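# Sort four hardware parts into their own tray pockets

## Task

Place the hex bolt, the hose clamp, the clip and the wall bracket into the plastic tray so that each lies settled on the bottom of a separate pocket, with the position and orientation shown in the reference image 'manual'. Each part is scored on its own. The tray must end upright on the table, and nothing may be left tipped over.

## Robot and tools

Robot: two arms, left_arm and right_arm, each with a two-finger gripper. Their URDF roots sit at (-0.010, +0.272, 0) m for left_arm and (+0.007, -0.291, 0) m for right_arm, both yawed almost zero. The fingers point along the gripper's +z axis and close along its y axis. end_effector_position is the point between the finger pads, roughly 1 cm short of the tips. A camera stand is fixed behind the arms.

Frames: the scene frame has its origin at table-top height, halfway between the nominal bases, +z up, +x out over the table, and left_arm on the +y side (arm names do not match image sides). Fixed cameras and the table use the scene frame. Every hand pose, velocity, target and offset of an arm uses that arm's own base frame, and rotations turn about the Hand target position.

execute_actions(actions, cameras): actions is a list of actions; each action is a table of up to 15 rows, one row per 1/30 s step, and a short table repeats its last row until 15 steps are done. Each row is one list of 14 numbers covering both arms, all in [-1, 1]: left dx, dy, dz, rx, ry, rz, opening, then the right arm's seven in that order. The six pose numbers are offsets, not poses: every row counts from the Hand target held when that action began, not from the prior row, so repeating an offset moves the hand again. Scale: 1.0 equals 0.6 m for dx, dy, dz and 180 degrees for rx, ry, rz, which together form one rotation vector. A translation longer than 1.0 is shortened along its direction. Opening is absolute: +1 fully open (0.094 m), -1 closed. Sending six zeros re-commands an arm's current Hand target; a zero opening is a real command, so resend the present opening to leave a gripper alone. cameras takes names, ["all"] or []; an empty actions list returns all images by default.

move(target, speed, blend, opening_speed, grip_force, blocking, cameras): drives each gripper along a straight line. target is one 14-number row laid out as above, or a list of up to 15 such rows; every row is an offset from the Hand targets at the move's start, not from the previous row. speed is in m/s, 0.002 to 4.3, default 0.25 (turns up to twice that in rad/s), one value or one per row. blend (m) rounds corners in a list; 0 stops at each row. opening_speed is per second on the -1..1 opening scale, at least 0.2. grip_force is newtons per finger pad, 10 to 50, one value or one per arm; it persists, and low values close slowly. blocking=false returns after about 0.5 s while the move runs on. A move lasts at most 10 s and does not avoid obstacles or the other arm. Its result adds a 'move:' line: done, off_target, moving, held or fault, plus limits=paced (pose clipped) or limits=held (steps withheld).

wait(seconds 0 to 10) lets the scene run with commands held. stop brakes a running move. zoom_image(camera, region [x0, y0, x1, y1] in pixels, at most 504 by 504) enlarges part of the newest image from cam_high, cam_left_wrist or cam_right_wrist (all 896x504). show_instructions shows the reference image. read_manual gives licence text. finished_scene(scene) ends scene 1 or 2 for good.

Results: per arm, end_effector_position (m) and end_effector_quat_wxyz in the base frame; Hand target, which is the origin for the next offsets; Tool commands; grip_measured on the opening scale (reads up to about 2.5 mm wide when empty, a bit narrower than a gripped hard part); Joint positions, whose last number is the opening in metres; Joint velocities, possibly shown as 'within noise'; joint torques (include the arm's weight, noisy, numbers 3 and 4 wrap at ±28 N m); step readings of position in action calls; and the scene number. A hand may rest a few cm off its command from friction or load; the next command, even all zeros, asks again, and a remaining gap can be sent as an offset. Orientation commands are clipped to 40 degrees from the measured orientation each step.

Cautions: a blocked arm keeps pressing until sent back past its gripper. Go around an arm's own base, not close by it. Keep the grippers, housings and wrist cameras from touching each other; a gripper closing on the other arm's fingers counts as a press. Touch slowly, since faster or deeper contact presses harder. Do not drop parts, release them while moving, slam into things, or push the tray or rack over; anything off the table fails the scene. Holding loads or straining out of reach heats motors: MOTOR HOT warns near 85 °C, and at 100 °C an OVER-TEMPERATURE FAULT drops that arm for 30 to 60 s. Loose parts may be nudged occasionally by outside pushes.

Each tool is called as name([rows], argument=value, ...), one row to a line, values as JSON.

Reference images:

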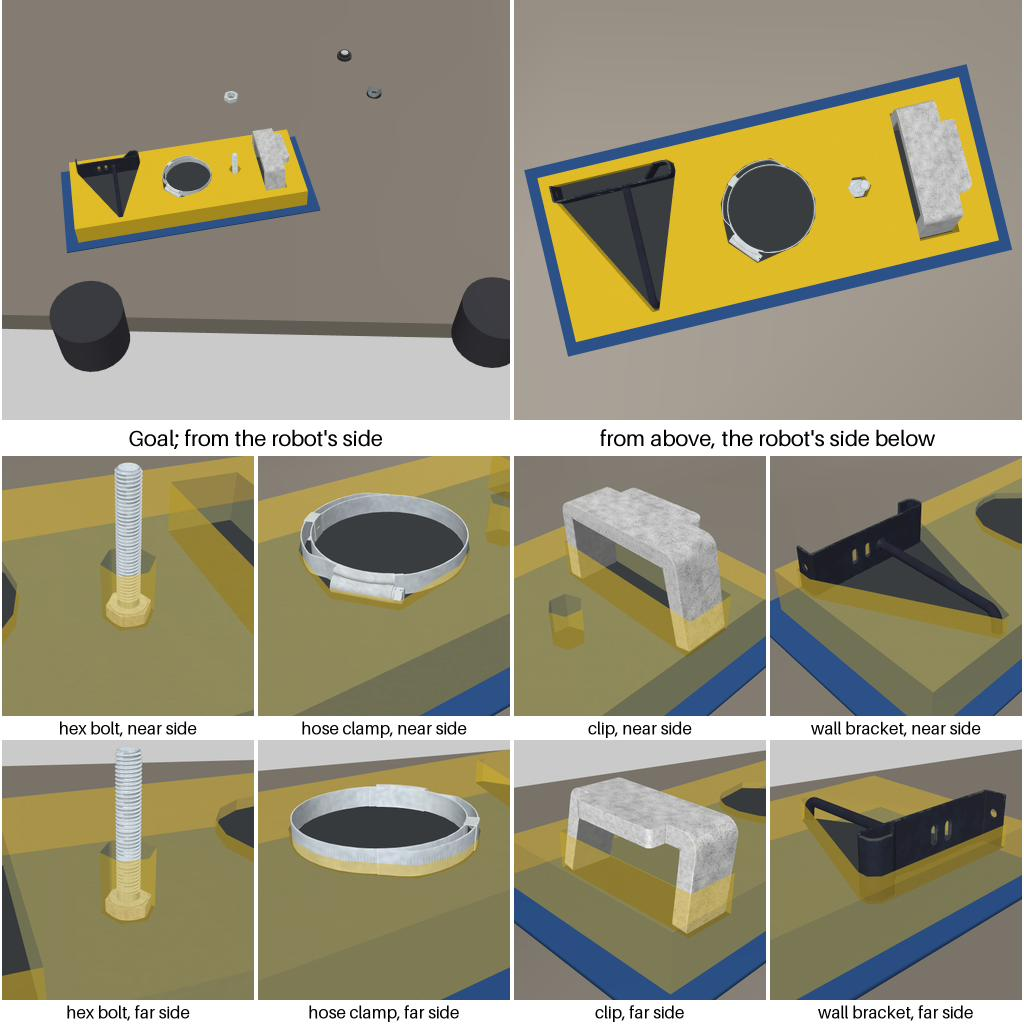

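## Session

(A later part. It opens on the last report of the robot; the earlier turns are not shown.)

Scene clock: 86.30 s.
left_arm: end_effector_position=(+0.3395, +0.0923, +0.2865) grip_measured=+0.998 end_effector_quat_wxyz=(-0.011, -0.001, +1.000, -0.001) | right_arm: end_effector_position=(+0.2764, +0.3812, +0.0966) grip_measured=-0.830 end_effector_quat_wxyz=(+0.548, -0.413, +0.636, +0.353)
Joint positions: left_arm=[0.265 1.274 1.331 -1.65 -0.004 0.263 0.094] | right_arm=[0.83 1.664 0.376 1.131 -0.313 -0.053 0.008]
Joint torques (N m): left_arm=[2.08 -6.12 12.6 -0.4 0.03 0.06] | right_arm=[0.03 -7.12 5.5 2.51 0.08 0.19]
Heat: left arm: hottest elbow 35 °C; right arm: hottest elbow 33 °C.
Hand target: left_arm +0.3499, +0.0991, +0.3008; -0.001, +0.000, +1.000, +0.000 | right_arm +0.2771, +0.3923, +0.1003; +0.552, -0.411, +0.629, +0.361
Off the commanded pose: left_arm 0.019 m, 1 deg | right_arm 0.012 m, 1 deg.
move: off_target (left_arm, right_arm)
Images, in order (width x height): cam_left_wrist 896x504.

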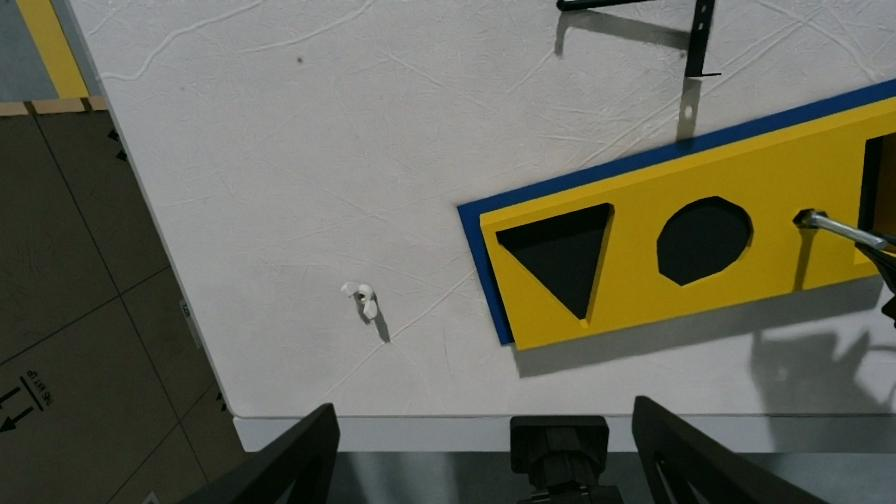

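move(target=[0,0,0,0,0,0,1,-0.004,0.0,-0.03,0,0,0,-1], cameras=["cam_left_wrist"], speed=0.05)

zoom_image(camera="cam_left_wrist", region=[770, 170, 896, 270])

Scene clock: 88.33 s.
left_arm: end_effector_position=(+0.3395, +0.0923, +0.2865) grip_measured=+0.998 end_effector_quat_wxyz=(-0.011, -0.001, +1.000, -0.001) | right_arm: end_effector_position=(+0.2766, +0.3856, +0.0947) grip_measured=-0.830 end_effector_quat_wxyz=(+0.565, -0.409, +0.620, +0.358)
Joint positions: left_arm=[0.265 1.274 1.331 -1.65 -0.004 0.263 0.094] | right_arm=[0.838 1.729 0.382 1.237 -0.31 -0.052 0.008]
Joint torques (N m): left_arm=[2.26 -6.12 12.56 -0.27 0.02 0.07] | right_arm=[-0.03 -5.3 4.31 1.51 0.18 0.18]
Heat: left arm: hottest elbow 36 °C; right arm: hottest elbow 33 °C.
Hand target: left_arm +0.3499, +0.0991, +0.3008; -0.001, +0.000, +1.000, +0.000 | right_arm +0.2747, +0.3924, +0.0823; +0.552, -0.411, +0.629, +0.361
Off the commanded pose: left_arm 0.019 m, 1 deg | right_arm 0.014 m, 2 deg.
move: off_target (left_arm, right_arm)
Images, in order (width x height): cam_left_wrist 896x504.

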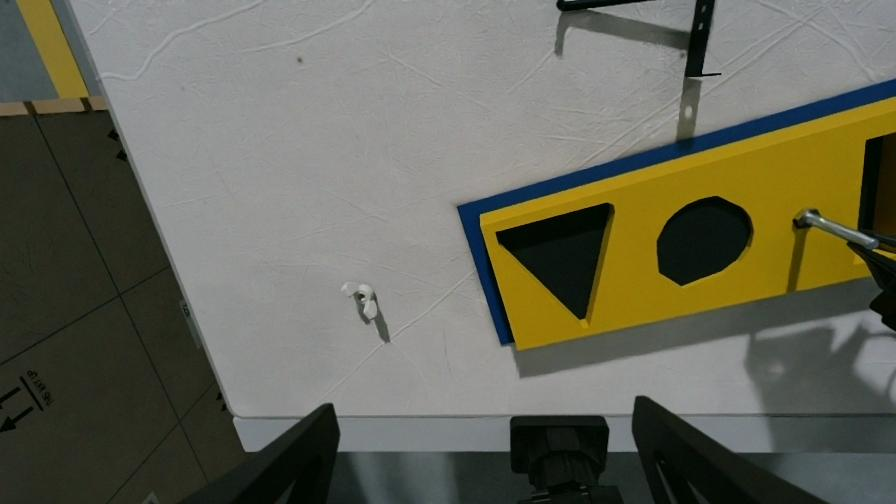

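Scaled by 4.000 from the camera's 896x504 image, which has a finer 1280x720 frame.

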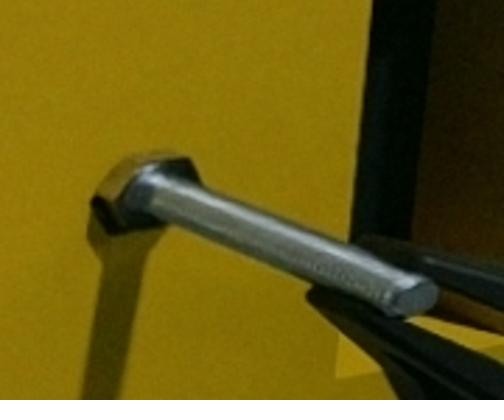

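move([
  [0,0,0,0,0,0,1,-0.003,-0.003,0.022,0,0,0,-1],
  [0,0,0,0,0,0,1,-0.005,-0.003,-0.02,0,0,0,-1],
], cameras=["cam_left_wrist"], speed=0.05)

zoom_image(camera="cam_left_wrist", region=[770, 170, 896, 270])

Scene clock: 90.63 s.
left_arm: end_effector_position=(+0.3395, +0.0923, +0.2865) grip_measured=+0.998 end_effector_quat_wxyz=(-0.011, -0.001, +1.000, -0.001) | right_arm: end_effector_position=(+0.2758, +0.3865, +0.0938) grip_measured=-0.830 end_effector_quat_wxyz=(+0.577, -0.407, +0.609, +0.362)
Joint positions: left_arm=[0.265 1.274 1.331 -1.65 -0.004 0.263 0.094] | right_arm=[0.841 1.771 0.382 1.312 -0.307 -0.052 0.008]
Joint torques (N m): left_arm=[2.26 -6.24 12.55 -0.39 0.01 0.08] | right_arm=[-0.09 -5.07 3.37 1.05 0.21 0.18]
Heat: left arm: hottest elbow 36 °C; right arm: hottest elbow 33 °C.
Hand target: left_arm +0.3499, +0.0991, +0.3008; -0.001, +0.000, +1.000, +0.000 | right_arm +0.2716, +0.3907, +0.0704; +0.552, -0.411, +0.629, +0.362
Off the commanded pose: left_arm 0.019 m, 1 deg | right_arm 0.024 m, 4 deg.
move: off_target (left_arm, right_arm)
Images, in order (width x height): cam_left_wrist 896x504.

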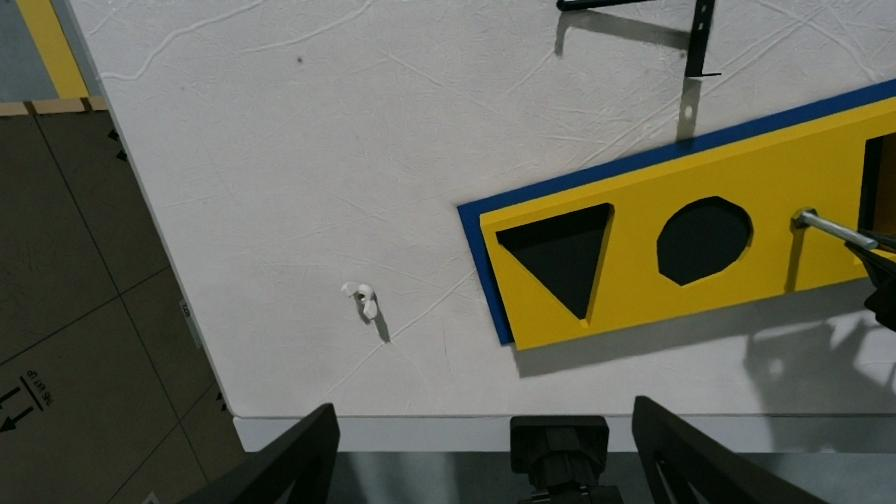

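Scaled by 4.000 from the camera's 896x504 image, which has a finer 1280x720 frame.

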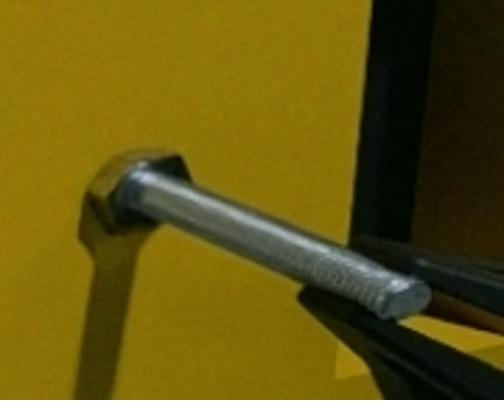

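move([
  [0,0,0,0,0,0,1,0.002,-0.008,0.055,0,0,0,-1],
], cameras=["cam_left_wrist"], speed=0.05)

zoom_image(camera="cam_left_wrist", region=[780, 190, 840, 240])

Scene clock: 92.40 s.
left_arm: end_effector_position=(+0.3395, +0.0923, +0.2865) grip_measured=+0.998 end_effector_quat_wxyz=(-0.011, -0.001, +1.000, -0.001) | right_arm: end_effector_position=(+0.2746, +0.3859, +0.0967) grip_measured=-0.830 end_effector_quat_wxyz=(+0.551, -0.414, +0.631, +0.356)
Joint positions: left_arm=[0.265 1.274 1.331 -1.65 -0.004 0.263 0.094] | right_arm=[0.841 1.68 0.382 1.153 -0.31 -0.051 0.008]
Joint torques (N m): left_arm=[2.43 -6.3 12.6 -0.39 0.04 0.09] | right_arm=[-0.97 -10.46 3.36 1.54 -0.17 0.16]
Heat: left arm: hottest elbow 36 °C; right arm: hottest elbow 33 °C.
Hand target: left_arm +0.3499, +0.0991, +0.3008; -0.001, +0.000, +1.000, +0.000 | right_arm +0.2728, +0.3858, +0.1034; +0.552, -0.411, +0.629, +0.361
Off the commanded pose: left_arm 0.019 m, 1 deg | right_arm 0.007 m, 1 deg.
move: off_target (left_arm)
Images, in order (width x height): cam_left_wrist 896x504.

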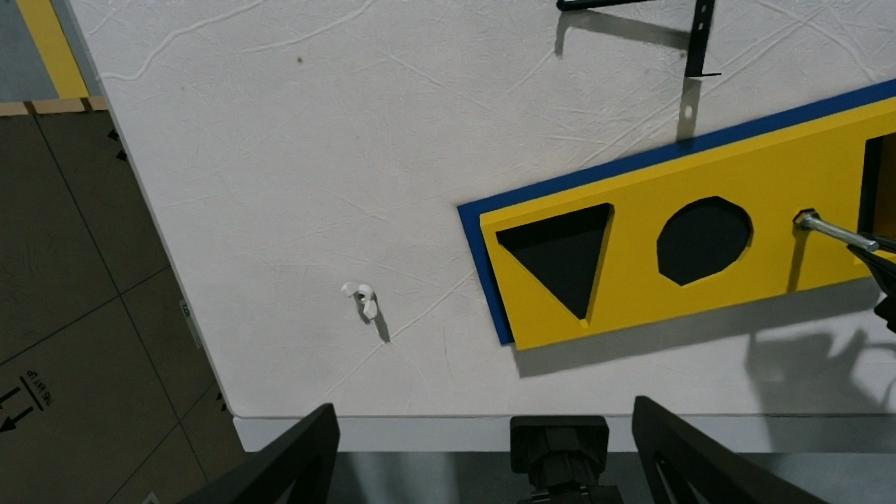

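Scaled by 8.400 from the camera's 896x504 image, which has a finer 1280x720 frame.

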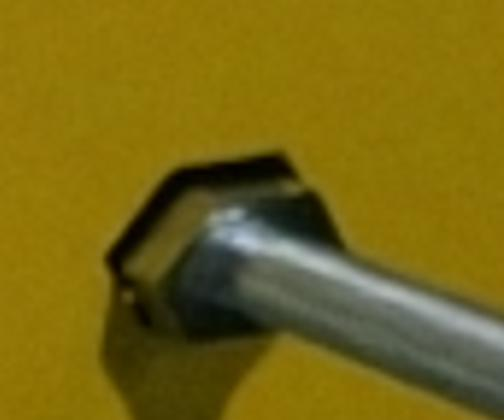

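move([
  [0,0,0,0,0,0,1,0.001,-0.002,-0.04,0,0,0,-1],
], cameras=["cam_left_wrist"], speed=0.06)

zoom_image(camera="cam_left_wrist", region=[780, 190, 840, 240])

Scene clock: 93.97 s.
left_arm: end_effector_position=(+0.3395, +0.0923, +0.2865) grip_measured=+0.998 end_effector_quat_wxyz=(-0.011, -0.001, +1.000, -0.001) | right_arm: end_effector_position=(+0.2739, +0.3856, +0.0796) grip_measured=-0.830 end_effector_quat_wxyz=(+0.551, -0.414, +0.631, +0.357)
Joint positions: left_arm=[0.265 1.274 1.331 -1.65 -0.004 0.263 0.094] | right_arm=[0.841 1.76 0.382 1.232 -0.312 -0.051 0.008]
Joint torques (N m): left_arm=[2.08 -6.3 12.52 -0.25 0.02 0.07] | right_arm=[-1.14 -8 2.8 2.81 -0.27 0.15]
Heat: left arm: hottest elbow 36 °C; right arm: hottest elbow 33 °C.
Hand target: left_arm +0.3499, +0.0991, +0.3008; -0.001, +0.000, +1.000, +0.000 | right_arm +0.2734, +0.3846, +0.0794; +0.552, -0.411, +0.629, +0.362
Off the commanded pose: left_arm 0.019 m, 1 deg | right_arm 0.001 m, 1 deg.
move: off_target (left_arm)
Images, in order (width x height): cam_left_wrist 896x504.

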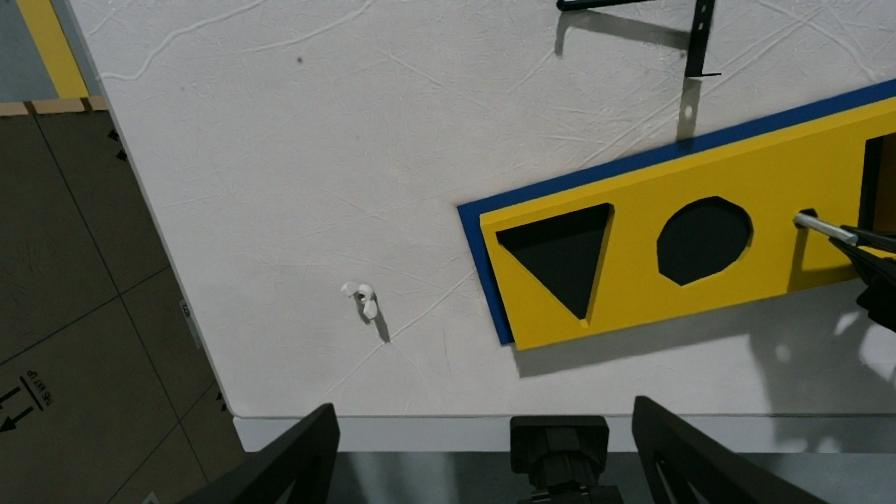

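Scaled by 8.400 from the camera's 896x504 image, which has a finer 1280x720 frame.

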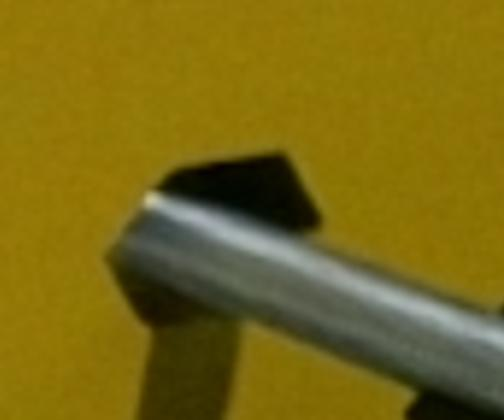

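move([
  [0,0,0,0,0,0,1,0.0,0,-0.02,0,0,0,-1],
], speed=0.05)

move([
  [0,0,0,0,0,0,1,0.0,0,-0.012,0,0,0,-1],
], cameras=["cam_left_wrist","cam_right_wrist"], speed=0.05)

zoom_image(camera="cam_left_wrist", region=[770, 170, 896, 300])

Scene clock: 95.17 s.
left_arm: end_effector_position=(+0.3395, +0.0923, +0.2865) grip_measured=+0.998 end_effector_quat_wxyz=(-0.011, -0.001, +1.000, -0.001) | right_arm: end_effector_position=(+0.2733, +0.3850, +0.0707) grip_measured=-0.830 end_effector_quat_wxyz=(+0.554, -0.413, +0.628, +0.358)
Joint positions: left_arm=[0.265 1.274 1.331 -1.65 -0.004 0.263 0.094] | right_arm=[0.841 1.813 0.382 1.294 -0.312 -0.051 0.008]
Joint torques (N m): left_arm=[2.08 -6.42 12.57 -0.42 0.02 0.09] | right_arm=[-1.26 -7.65 2.7 2.33 -0.25 0.15]
Heat: left arm: hottest elbow 36 °C; right arm: hottest elbow 32 °C.
Hand target: left_arm +0.3499, +0.0991, +0.3008; -0.001, +0.000, +1.000, +0.000 | right_arm +0.2734, +0.3846, +0.0674; +0.552, -0.411, +0.629, +0.362
Off the commanded pose: left_arm 0.019 m, 1 deg | right_arm 0.003 m, 1 deg.
move: off_target (left_arm)

Scene clock: 96.07 s.
left_arm: end_effector_position=(+0.3395, +0.0923, +0.2865) grip_measured=+0.998 end_effector_quat_wxyz=(-0.011, -0.001, +1.000, -0.001) | right_arm: end_effector_position=(+0.2729, +0.3850, +0.0700) grip_measured=-0.830 end_effector_quat_wxyz=(+0.561, -0.412, +0.621, +0.360)
Joint positions: left_arm=[0.265 1.274 1.331 -1.65 -0.004 0.263 0.094] | right_arm=[0.841 1.838 0.382 1.338 -0.314 -0.051 0.008]
Joint torques (N m): left_arm=[2.14 -6.12 12.52 -0.43 0 0.08] | right_arm=[-1.26 -6.83 2.71 1.95 -0.17 0.15]
Heat: left arm: hottest elbow 37 °C; right arm: hottest elbow 32 °C.
Hand target: left_arm +0.3499, +0.0991, +0.3008; -0.001, +0.000, +1.000, +0.000 | right_arm +0.2734, +0.3846, +0.0603; +0.552, -0.411, +0.629, +0.362
Off the commanded pose: left_arm 0.019 m, 1 deg | right_arm 0.010 m, 1 deg.
move: off_target (left_arm)
Images, in order (width x height): cam_left_wrist 896x504, cam_right_wrist 896x504.

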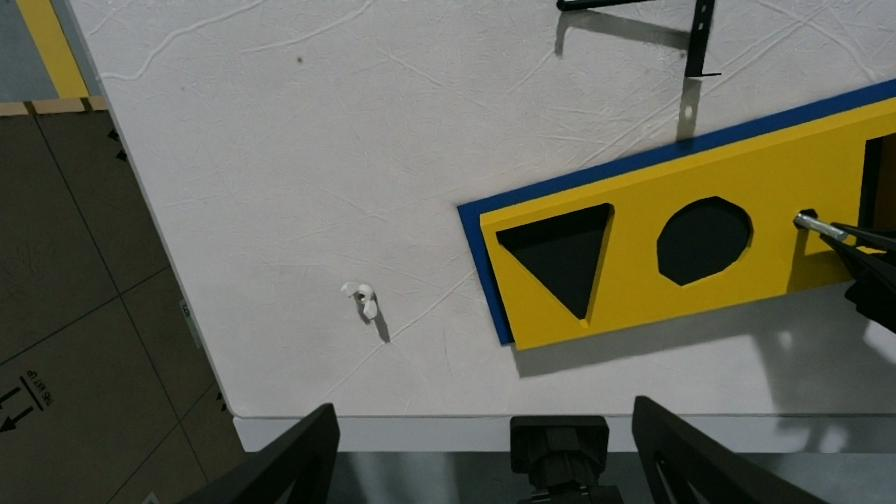

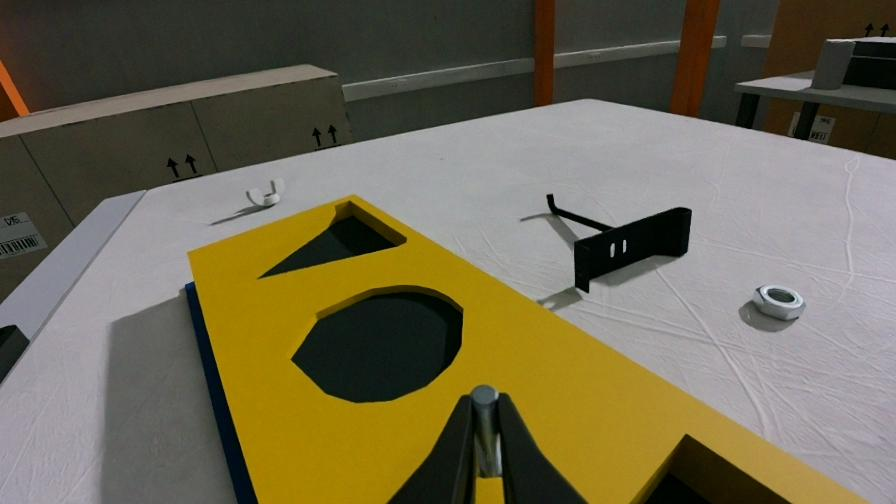

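Scaled by 3.877 from the camera's 896x504 image, which has a finer 1280x720 frame.

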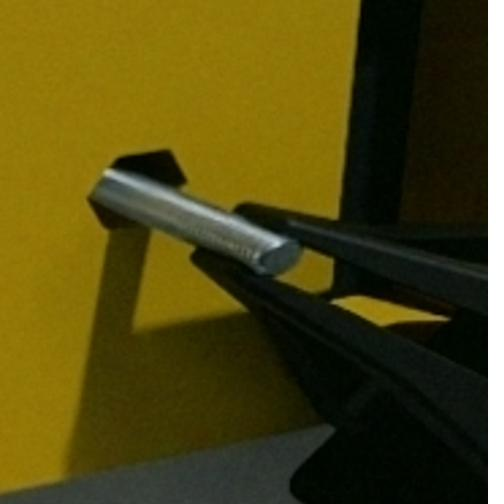

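move([
  [0,0,0,0,0,0,1,0,0,0.015,0,0,0,-1],
  [0,0,0,0,0,0,1,0,0,0.015,0,0,0,-0.4],
  [0,0,0,0,0,0,1,-0.054,-0.122,0.04,0,0,0,-0.4],
  [0,0,0,0,0,0,1,0,-0.2,0.3,-0.2,0.0,0.08,-0.4],
  [0,0,0,0,0,0,1,0.38,-0.233,0.27,-0.4656,0.0294,0.182,0.5],
], cameras=["all"], speed=[0.05,0.05,0.1,0.3,0.4], blend=[0,0,0.01,0.03,0])

zoom_image(camera="cam_left_wrist", region=[770, 170, 896, 270])

Scene clock: 103.00 s.
left_arm: end_effector_position=(+0.3395, +0.0923, +0.2865) grip_measured=+0.998 end_effector_quat_wxyz=(-0.011, -0.001, +1.000, -0.001) | right_arm: end_effector_position=(+0.4862, +0.2415, +0.2045) grip_measured=+0.497 end_effector_quat_wxyz=(+0.017, +0.799, -0.601, -0.011)
Joint positions: left_arm=[0.265 1.274 1.331 -1.65 -0.004 0.263 0.094] | right_arm=[0.46 1.794 1.71 -1.525 -0.004 -1.391 0.07]
Joint torques (N m): left_arm=[2.2 -6.01 12.63 -0.42 0.02 0.07] | right_arm=[-1.44 -14.97 12.67 0.01 0.06 -0.08]
Heat: left arm: hottest elbow 37 °C; right arm: hottest elbow 32 °C.
Hand target: left_arm +0.3499, +0.0991, +0.3008; -0.001, +0.000, +1.000, +0.000 | right_arm +0.5015, +0.2449, +0.2221; +0.000, +0.801, -0.599, -0.001
Off the commanded pose: left_arm 0.019 m, 1 deg | right_arm 0.024 m, 2 deg.
move: off_target (left_arm, right_arm); target 5's new opening was sent with right_arm's hand 0.024 m and 2 deg from that target

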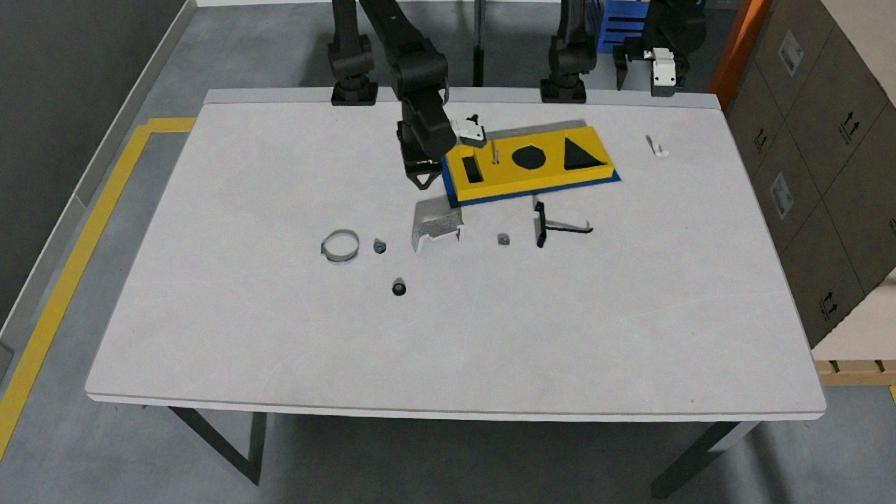

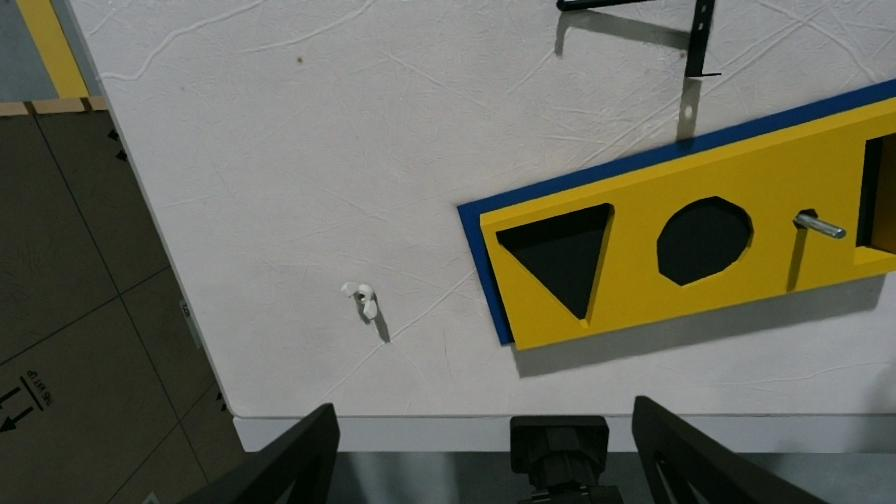

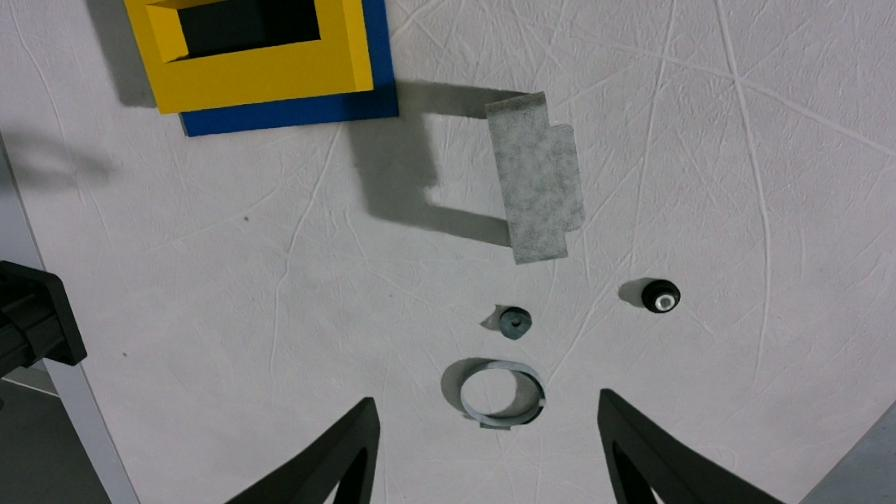

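Scaled by 4.000 from the camera's 896x504 image, which has a finer 1280x720 frame.

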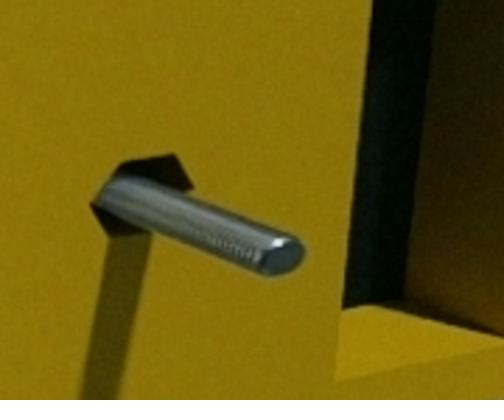

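move(target=[0,0,0,0,0,0,1,0.0275,0.0735,-0.22,0,0,0.0478,0.5], cameras=["cam_right_wrist"])

Scene clock: 108.00 s.
left_arm: end_effector_position=(+0.3395, +0.0923, +0.2865) grip_measured=+0.998 end_effector_quat_wxyz=(-0.011, -0.001, +1.000, -0.001) | right_arm: end_effector_position=(+0.5137, +0.2824, +0.0835) grip_measured=+0.498 end_effector_quat_wxyz=(+0.012, +0.838, -0.545, -0.009)
Joint positions: left_arm=[0.265 1.274 1.331 -1.65 -0.004 0.263 0.094] | right_arm=[0.502 1.97 1.645 -1.276 -0.004 -1.486 0.07]
Joint torques (N m): left_arm=[1.96 -6.42 12.55 -0.44 0.02 0.08] | right_arm=[-0.56 -18.02 8.39 0.85 0.04 -0.1]
Heat: left arm: hottest elbow 38 °C; right arm: hottest elbow 33 °C.
Hand target: left_arm +0.3499, +0.0991, +0.3008; -0.001, +0.000, +1.000, +0.000 | right_arm +0.5179, +0.2889, +0.0903; +0.000, +0.843, -0.537, -0.001
Off the commanded pose: left_arm 0.019 m, 1 deg | right_arm 0.010 m, 2 deg.
move: off_target (left_arm)
Images, in order (width x height): cam_right_wrist 896x504.

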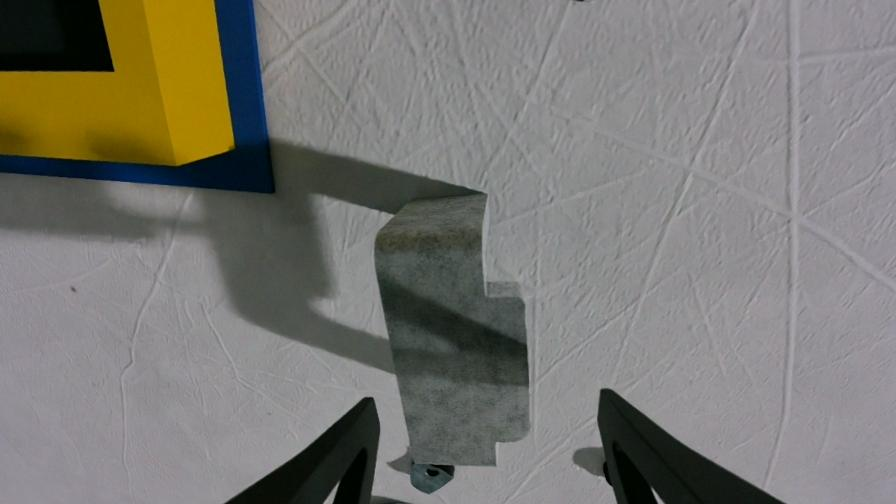

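move([
  [0,0,0,0,0,0,1,-0.02,-0.0075,-0.01,0,0,0.0167,0.5],
  [0,0,0,0,0,0,1,-0.02,-0.0075,-0.067,0,0,0.0167,0.5],
], cameras=["cam_right_wrist"], speed=0.1)

Scene clock: 111.50 s.
left_arm: end_effector_position=(+0.3395, +0.0923, +0.2865) grip_measured=+0.998 end_effector_quat_wxyz=(-0.011, -0.001, +1.000, -0.001) | right_arm: end_effector_position=(+0.5070, +0.2788, +0.0519) grip_measured=+0.498 end_effector_quat_wxyz=(+0.003, +0.852, -0.524, -0.004)
Joint positions: left_arm=[0.265 1.274 1.331 -1.65 -0.004 0.263 0.094] | right_arm=[0.502 1.969 1.555 -1.167 -0.004 -1.536 0.07]
Joint torques (N m): left_arm=[2.02 -6.3 12.49 -0.38 0.04 0.08] | right_arm=[-0.32 -17.26 7.01 0.81 0.03 -0.07]
Heat: left arm: hottest elbow 38 °C; right arm: hottest elbow 33 °C.
Hand target: left_arm +0.3499, +0.0991, +0.3008; -0.001, +0.000, +1.000, +0.000 | right_arm +0.5060, +0.2844, +0.0500; +0.000, +0.857, -0.515, -0.001
Off the commanded pose: left_arm 0.019 m, 1 deg | right_arm 0.006 m, 1 deg.
move: off_target (left_arm)
Images, in order (width x height): cam_right_wrist 896x504.

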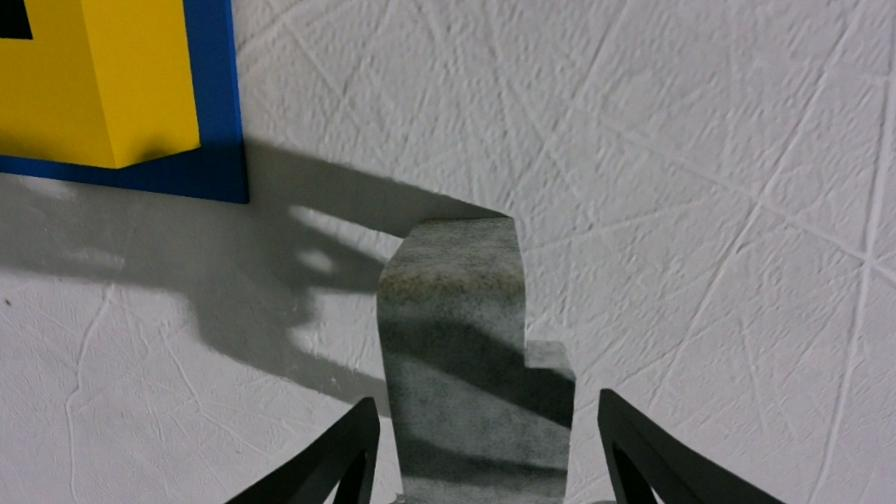

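move([
  [0,0,0,0,0,0,1,0,0,0,0,0,0,-0.5],
  [0,0,0,0,0,0,1,0,0,0.17,0,0,0,-0.5],
  [0,0,0,0,0,0,1,-0.358,0.089,0.17,0,0,-0.577,-0.5],
  [0,0,0,0,0,0,1,-0.358,0.089,0.103,0,0,-0.577,-0.5],
], cameras=["all"], speed=[0.1,0.15,0.3,0.15], opening_speed=0.8)

zoom_image(camera="cam_high", region=[420, 100, 620, 220])

Scene clock: 120.10 s.
left_arm: end_effector_position=(+0.3395, +0.0923, +0.2865) grip_measured=+0.998 end_effector_quat_wxyz=(-0.011, -0.001, +1.000, -0.001) | right_arm: end_effector_position=(+0.2887, +0.3283, +0.1004) grip_measured=-0.021 end_effector_quat_wxyz=(-0.016, -0.122, +0.992, -0.011)
Joint positions: left_arm=[0.265 1.274 1.331 -1.65 -0.004 0.263 0.094] | right_arm=[0.849 1.597 1.168 -1.18 -0.004 0.604 0.046]
Joint torques (N m): left_arm=[2.14 -6.48 12.6 -0.4 0.03 0.09] | right_arm=[-0.21 -13.51 8.34 0.79 0.23 0.18]
Heat: left arm: hottest elbow 39 °C; right arm: hottest elbow 33 °C.
Hand target: left_arm +0.3499, +0.0991, +0.3008; -0.001, +0.000, +1.000, +0.000 | right_arm +0.2912, +0.3378, +0.1119; +0.001, -0.123, +0.992, +0.000
Off the commanded pose: left_arm 0.019 m, 1 deg | right_arm 0.015 m, 2 deg.
move: off_target (left_arm, right_arm)

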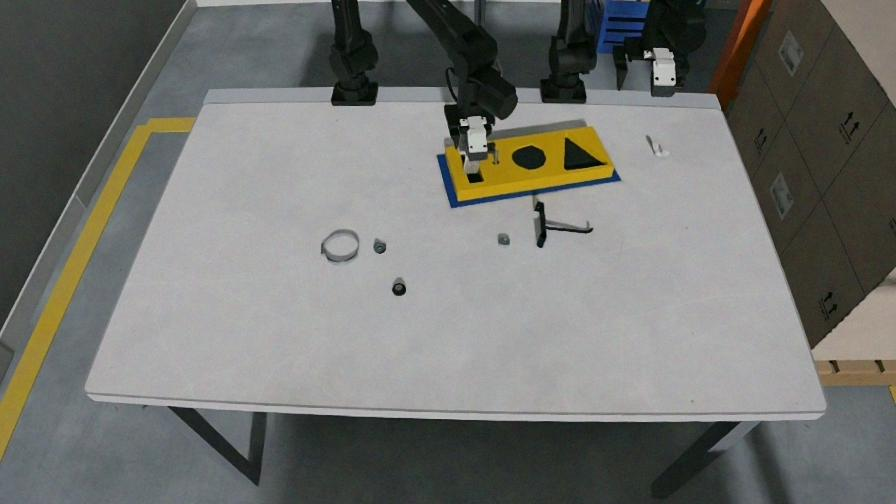

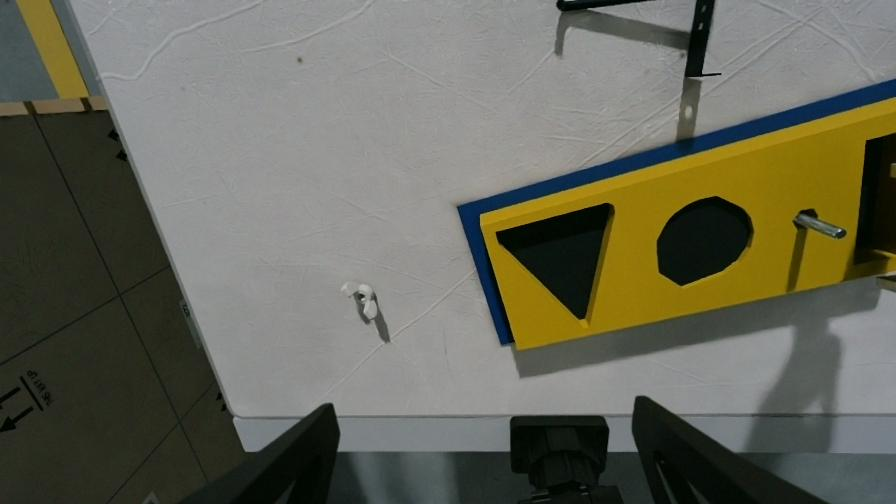

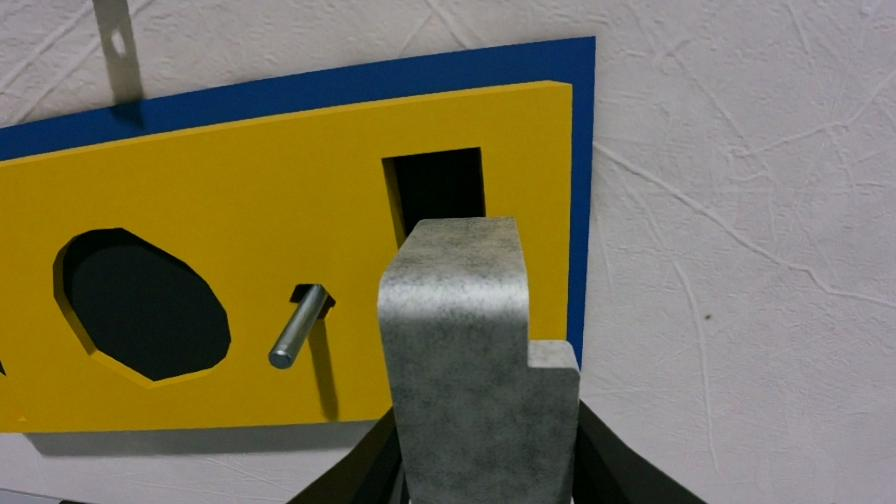

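Scaled by 2.520 from the camera's 896x504 image, which has a finer 1280x720 frame.

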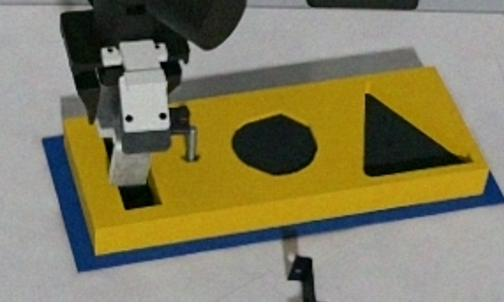

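move(target=[0,0,0,0,0,0,1,0.021,0.024,0,0,0,0.005,-0.5], cameras=["cam_high","cam_left_wrist","cam_right_wrist"], speed=0.1)

zoom_image(camera="cam_high", region=[430, 120, 530, 210])

Scene clock: 122.50 s.
left_arm: end_effector_position=(+0.3395, +0.0923, +0.2865) grip_measured=+0.998 end_effector_quat_wxyz=(-0.011, -0.001, +1.000, -0.001) | right_arm: end_effector_position=(+0.2881, +0.3279, +0.0892) grip_measured=-0.021 end_effector_quat_wxyz=(-0.025, -0.123, +0.992, -0.021)
Joint positions: left_arm=[0.265 1.274 1.331 -1.65 -0.004 0.263 0.094] | right_arm=[0.85 1.624 1.168 -1.18 -0.003 0.604 0.046]
Joint torques (N m): left_arm=[2.02 -6.36 12.56 -0.42 0.02 0.09] | right_arm=[-0.32 -12.45 12.38 0.38 0.16 0]
Heat: left arm: hottest elbow 39 °C; right arm: hottest elbow 33 °C.
Hand target: left_arm +0.3499, +0.0991, +0.3008; -0.001, +0.000, +1.000, +0.000 | right_arm +0.3037, +0.3522, +0.1117; +0.000, -0.131, +0.991, +0.000
Off the commanded pose: left_arm 0.019 m, 1 deg | right_arm 0.037 m, 4 deg.
move: off_target (left_arm, right_arm)

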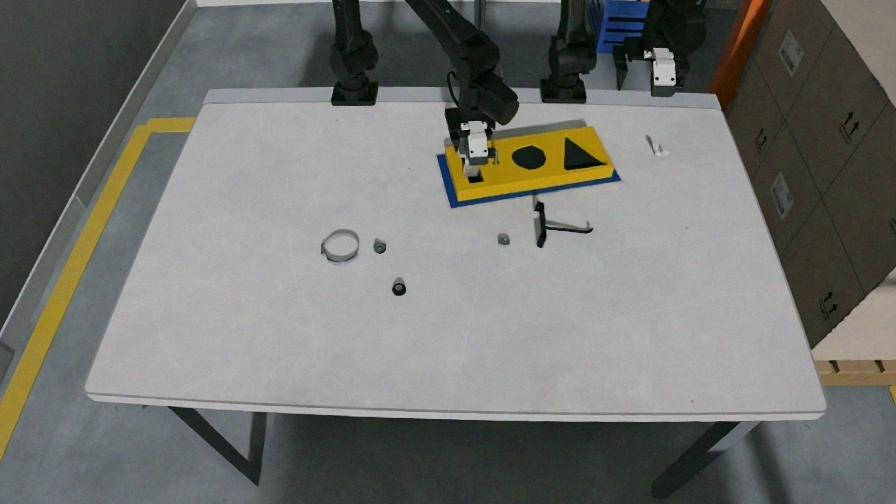

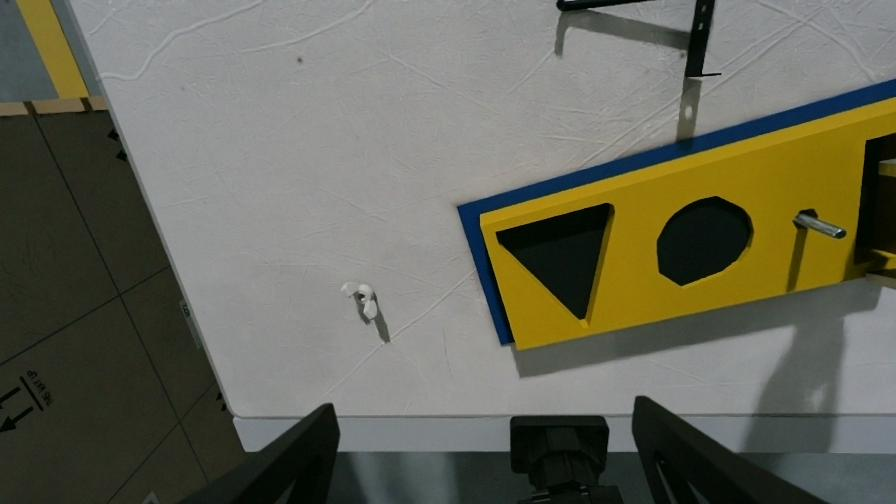

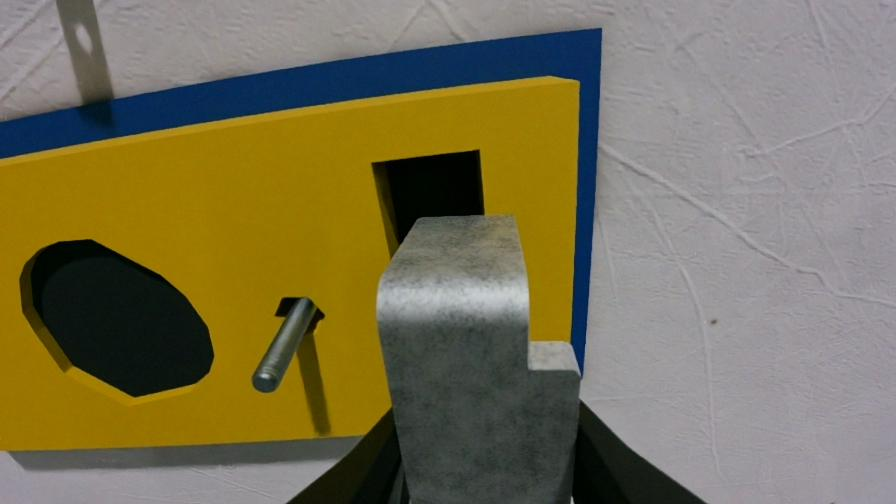

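Scaled by 5.040 from the camera's 896x504 image, which has a finer 1280x720 frame.

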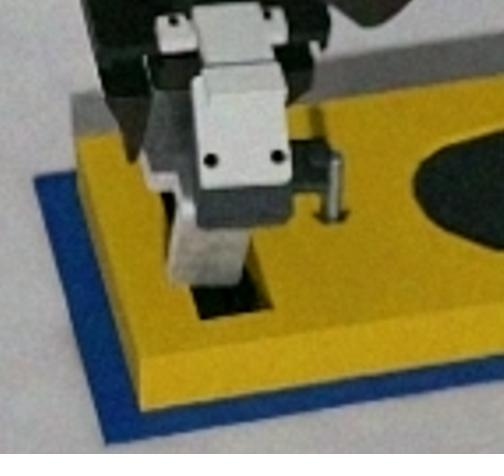

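move([
  [0,0,0,0,0,0,1,0.0,0,0.05,0,0,0,-0.5],
  [0,0,0,0,0,0,1,-0.003,-0.003,-0.01,0,0,0,-0.5],
], cameras=["cam_right_wrist"], speed=0.1)

Scene clock: 124.70 s.
left_arm: end_effector_position=(+0.3395, +0.0923, +0.2865) grip_measured=+0.998 end_effector_quat_wxyz=(-0.011, -0.001, +1.000, -0.001) | right_arm: end_effector_position=(+0.2977, +0.3388, +0.0912) grip_measured=-0.021 end_effector_quat_wxyz=(-0.018, -0.123, +0.992, -0.015)
Joint positions: left_arm=[0.265 1.274 1.331 -1.65 -0.004 0.263 0.094] | right_arm=[0.85 1.645 1.201 -1.174 -0.003 0.604 0.046]
Joint torques (N m): left_arm=[2.43 -6.59 12.55 -0.36 0.03 0.09] | right_arm=[-0.26 -14.21 8.83 0.77 0.16 0]
Heat: left arm: hottest elbow 39 °C; right arm: hottest elbow 33 °C.
Hand target: left_arm +0.3499, +0.0991, +0.3008; -0.001, +0.000, +1.000, +0.000 | right_arm +0.3019, +0.3504, +0.1057; +0.000, -0.131, +0.991, +0.000
Off the commanded pose: left_arm 0.019 m, 1 deg | right_arm 0.019 m, 3 deg.
move: off_target (left_arm, right_arm)
Images, in order (width x height): cam_right_wrist 896x504.

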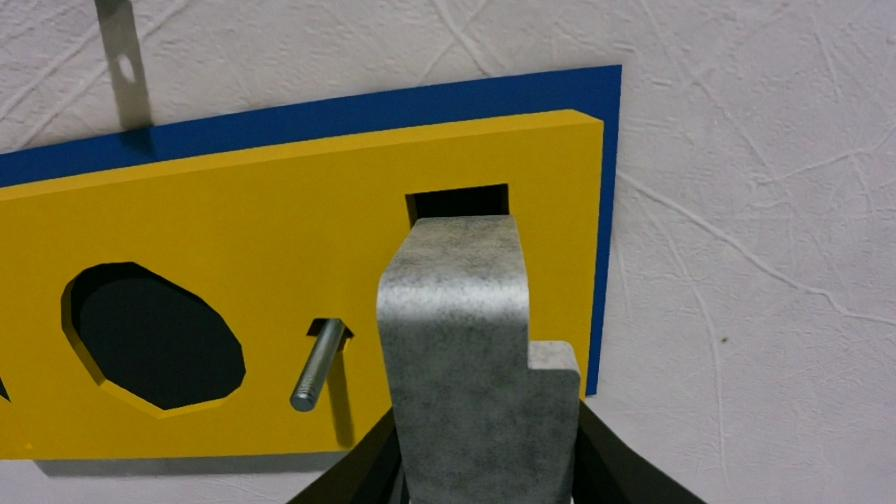

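move([
  [0,0,0,0,0,0,1,0.009,0.005,0.04,0,0,0,-0.5],
  [0,0,0,0,0,0,1,0.009,0.005,-0.002,0,0,0,-0.5],
], cameras=["cam_right_wrist"], speed=0.1)

Scene clock: 126.57 s.
left_arm: end_effector_position=(+0.3395, +0.0923, +0.2865) grip_measured=+0.998 end_effector_quat_wxyz=(-0.011, -0.001, +1.000, -0.001) | right_arm: end_effector_position=(+0.2970, +0.3379, +0.0885) grip_measured=-0.021 end_effector_quat_wxyz=(-0.022, -0.123, +0.992, -0.018)
Joint positions: left_arm=[0.265 1.274 1.331 -1.65 -0.004 0.263 0.094] | right_arm=[0.85 1.652 1.201 -1.177 -0.003 0.604 0.046]
Joint torques (N m): left_arm=[1.85 -6.42 12.63 -0.36 0.03 0.1] | right_arm=[-0.56 -13.63 9.95 0.85 0.17 -0.06]
Heat: left arm: hottest elbow 40 °C; right arm: hottest elbow 34 °C.
Hand target: left_arm +0.3499, +0.0991, +0.3008; -0.001, +0.000, +1.000, +0.000 | right_arm +0.3073, +0.3534, +0.1046; +0.000, -0.131, +0.991, +0.000
Off the commanded pose: left_arm 0.019 m, 1 deg | right_arm 0.025 m, 3 deg.
move: off_target (left_arm, right_arm)
Images, in order (width x height): cam_right_wrist 896x504.

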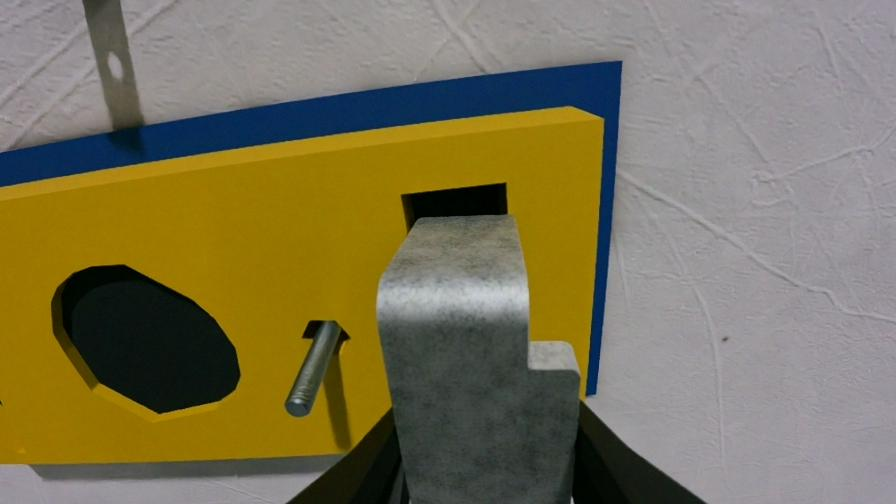

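move([
  [0,0,0,0,0,0,1,0.03,0.03,0.09,0,0,0,-0.5],
  [0,0,0,0,0,0,1,-0.003,-0.01,0.0,0,0,0,-0.5],
], cameras=["cam_right_wrist"], speed=0.1)

Scene clock: 129.40 s.
left_arm: end_effector_position=(+0.3395, +0.0923, +0.2865) grip_measured=+0.998 end_effector_quat_wxyz=(-0.011, -0.001, +1.000, -0.001) | right_arm: end_effector_position=(+0.2999, +0.3412, +0.0846) grip_measured=-0.021 end_effector_quat_wxyz=(-0.024, -0.128, +0.991, -0.020)
Joint positions: left_arm=[0.265 1.274 1.331 -1.65 -0.004 0.263 0.094] | right_arm=[0.85 1.671 1.214 -1.177 -0.002 0.593 0.046]
Joint torques (N m): left_arm=[2.02 -6.12 12.62 -0.38 0.01 0.11] | right_arm=[-1.03 -16.73 7.57 0.84 0.16 0.01]
Heat: left arm: hottest elbow 40 °C; right arm: hottest elbow 34 °C.
Hand target: left_arm +0.3499, +0.0991, +0.3008; -0.001, +0.000, +1.000, +0.000 | right_arm +0.3055, +0.3475, +0.1045; +0.000, -0.131, +0.991, +0.001
Off the commanded pose: left_arm 0.019 m, 1 deg | right_arm 0.022 m, 4 deg.
move: off_target (left_arm, right_arm)
Images, in order (width x height): cam_right_wrist 896x504.

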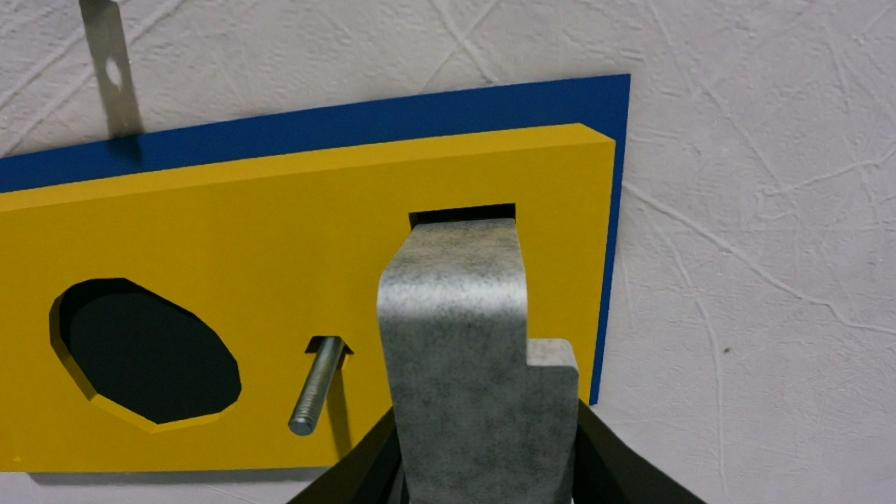

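move([
  [0,0,0,0,0,0,1,0.01,0.01,0.06,0.0146,-0.0134,0.015,-0.5],
  [0,0,0,0,0,0,1,0.0,0.0,0.006,0.0146,-0.0134,0.015,-0.5],
], cameras=["cam_right_wrist"], speed=0.1)

Scene clock: 131.83 s.
left_arm: end_effector_position=(+0.3395, +0.0923, +0.2865) grip_measured=+0.998 end_effector_quat_wxyz=(-0.011, -0.001, +1.000, -0.001) | right_arm: end_effector_position=(+0.2986, +0.3397, +0.0884) grip_measured=-0.021 end_effector_quat_wxyz=(+0.000, -0.149, +0.989, +0.001)
Joint positions: left_arm=[0.265 1.274 1.331 -1.65 -0.004 0.263 0.094] | right_arm=[0.85 1.623 1.165 -1.112 -0.002 0.551 0.046]
Joint torques (N m): left_arm=[2.37 -6.07 12.67 -0.28 0.02 0.08] | right_arm=[-0.97 -15.38 8.24 1.05 0.16 -0.06]
Heat: left arm: hottest elbow 40 °C; right arm: hottest elbow 34 °C.
Hand target: left_arm +0.3499, +0.0991, +0.3008; -0.001, +0.000, +1.000, +0.000 | right_arm +0.3056, +0.3475, +0.1082; +0.024, -0.154, +0.988, +0.021
Off the commanded pose: left_arm 0.019 m, 1 deg | right_arm 0.022 m, 4 deg.
move: off_target (left_arm, right_arm)
Images, in order (width x height): cam_right_wrist 896x504.

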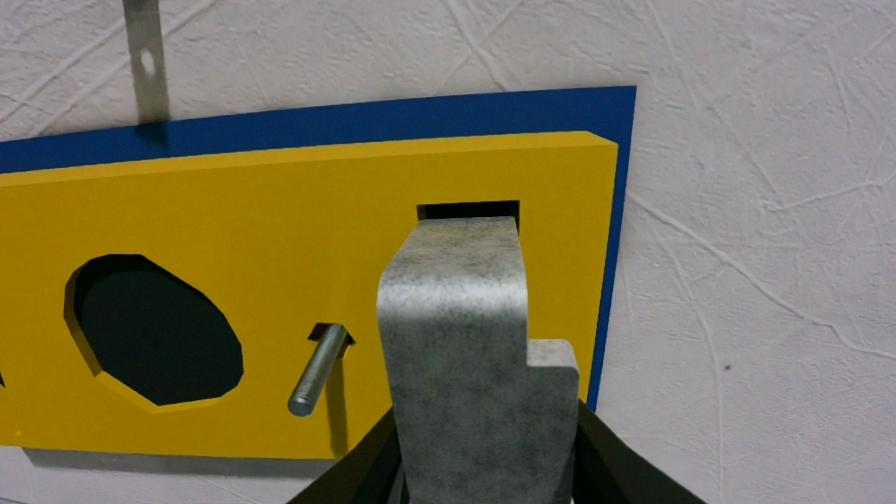

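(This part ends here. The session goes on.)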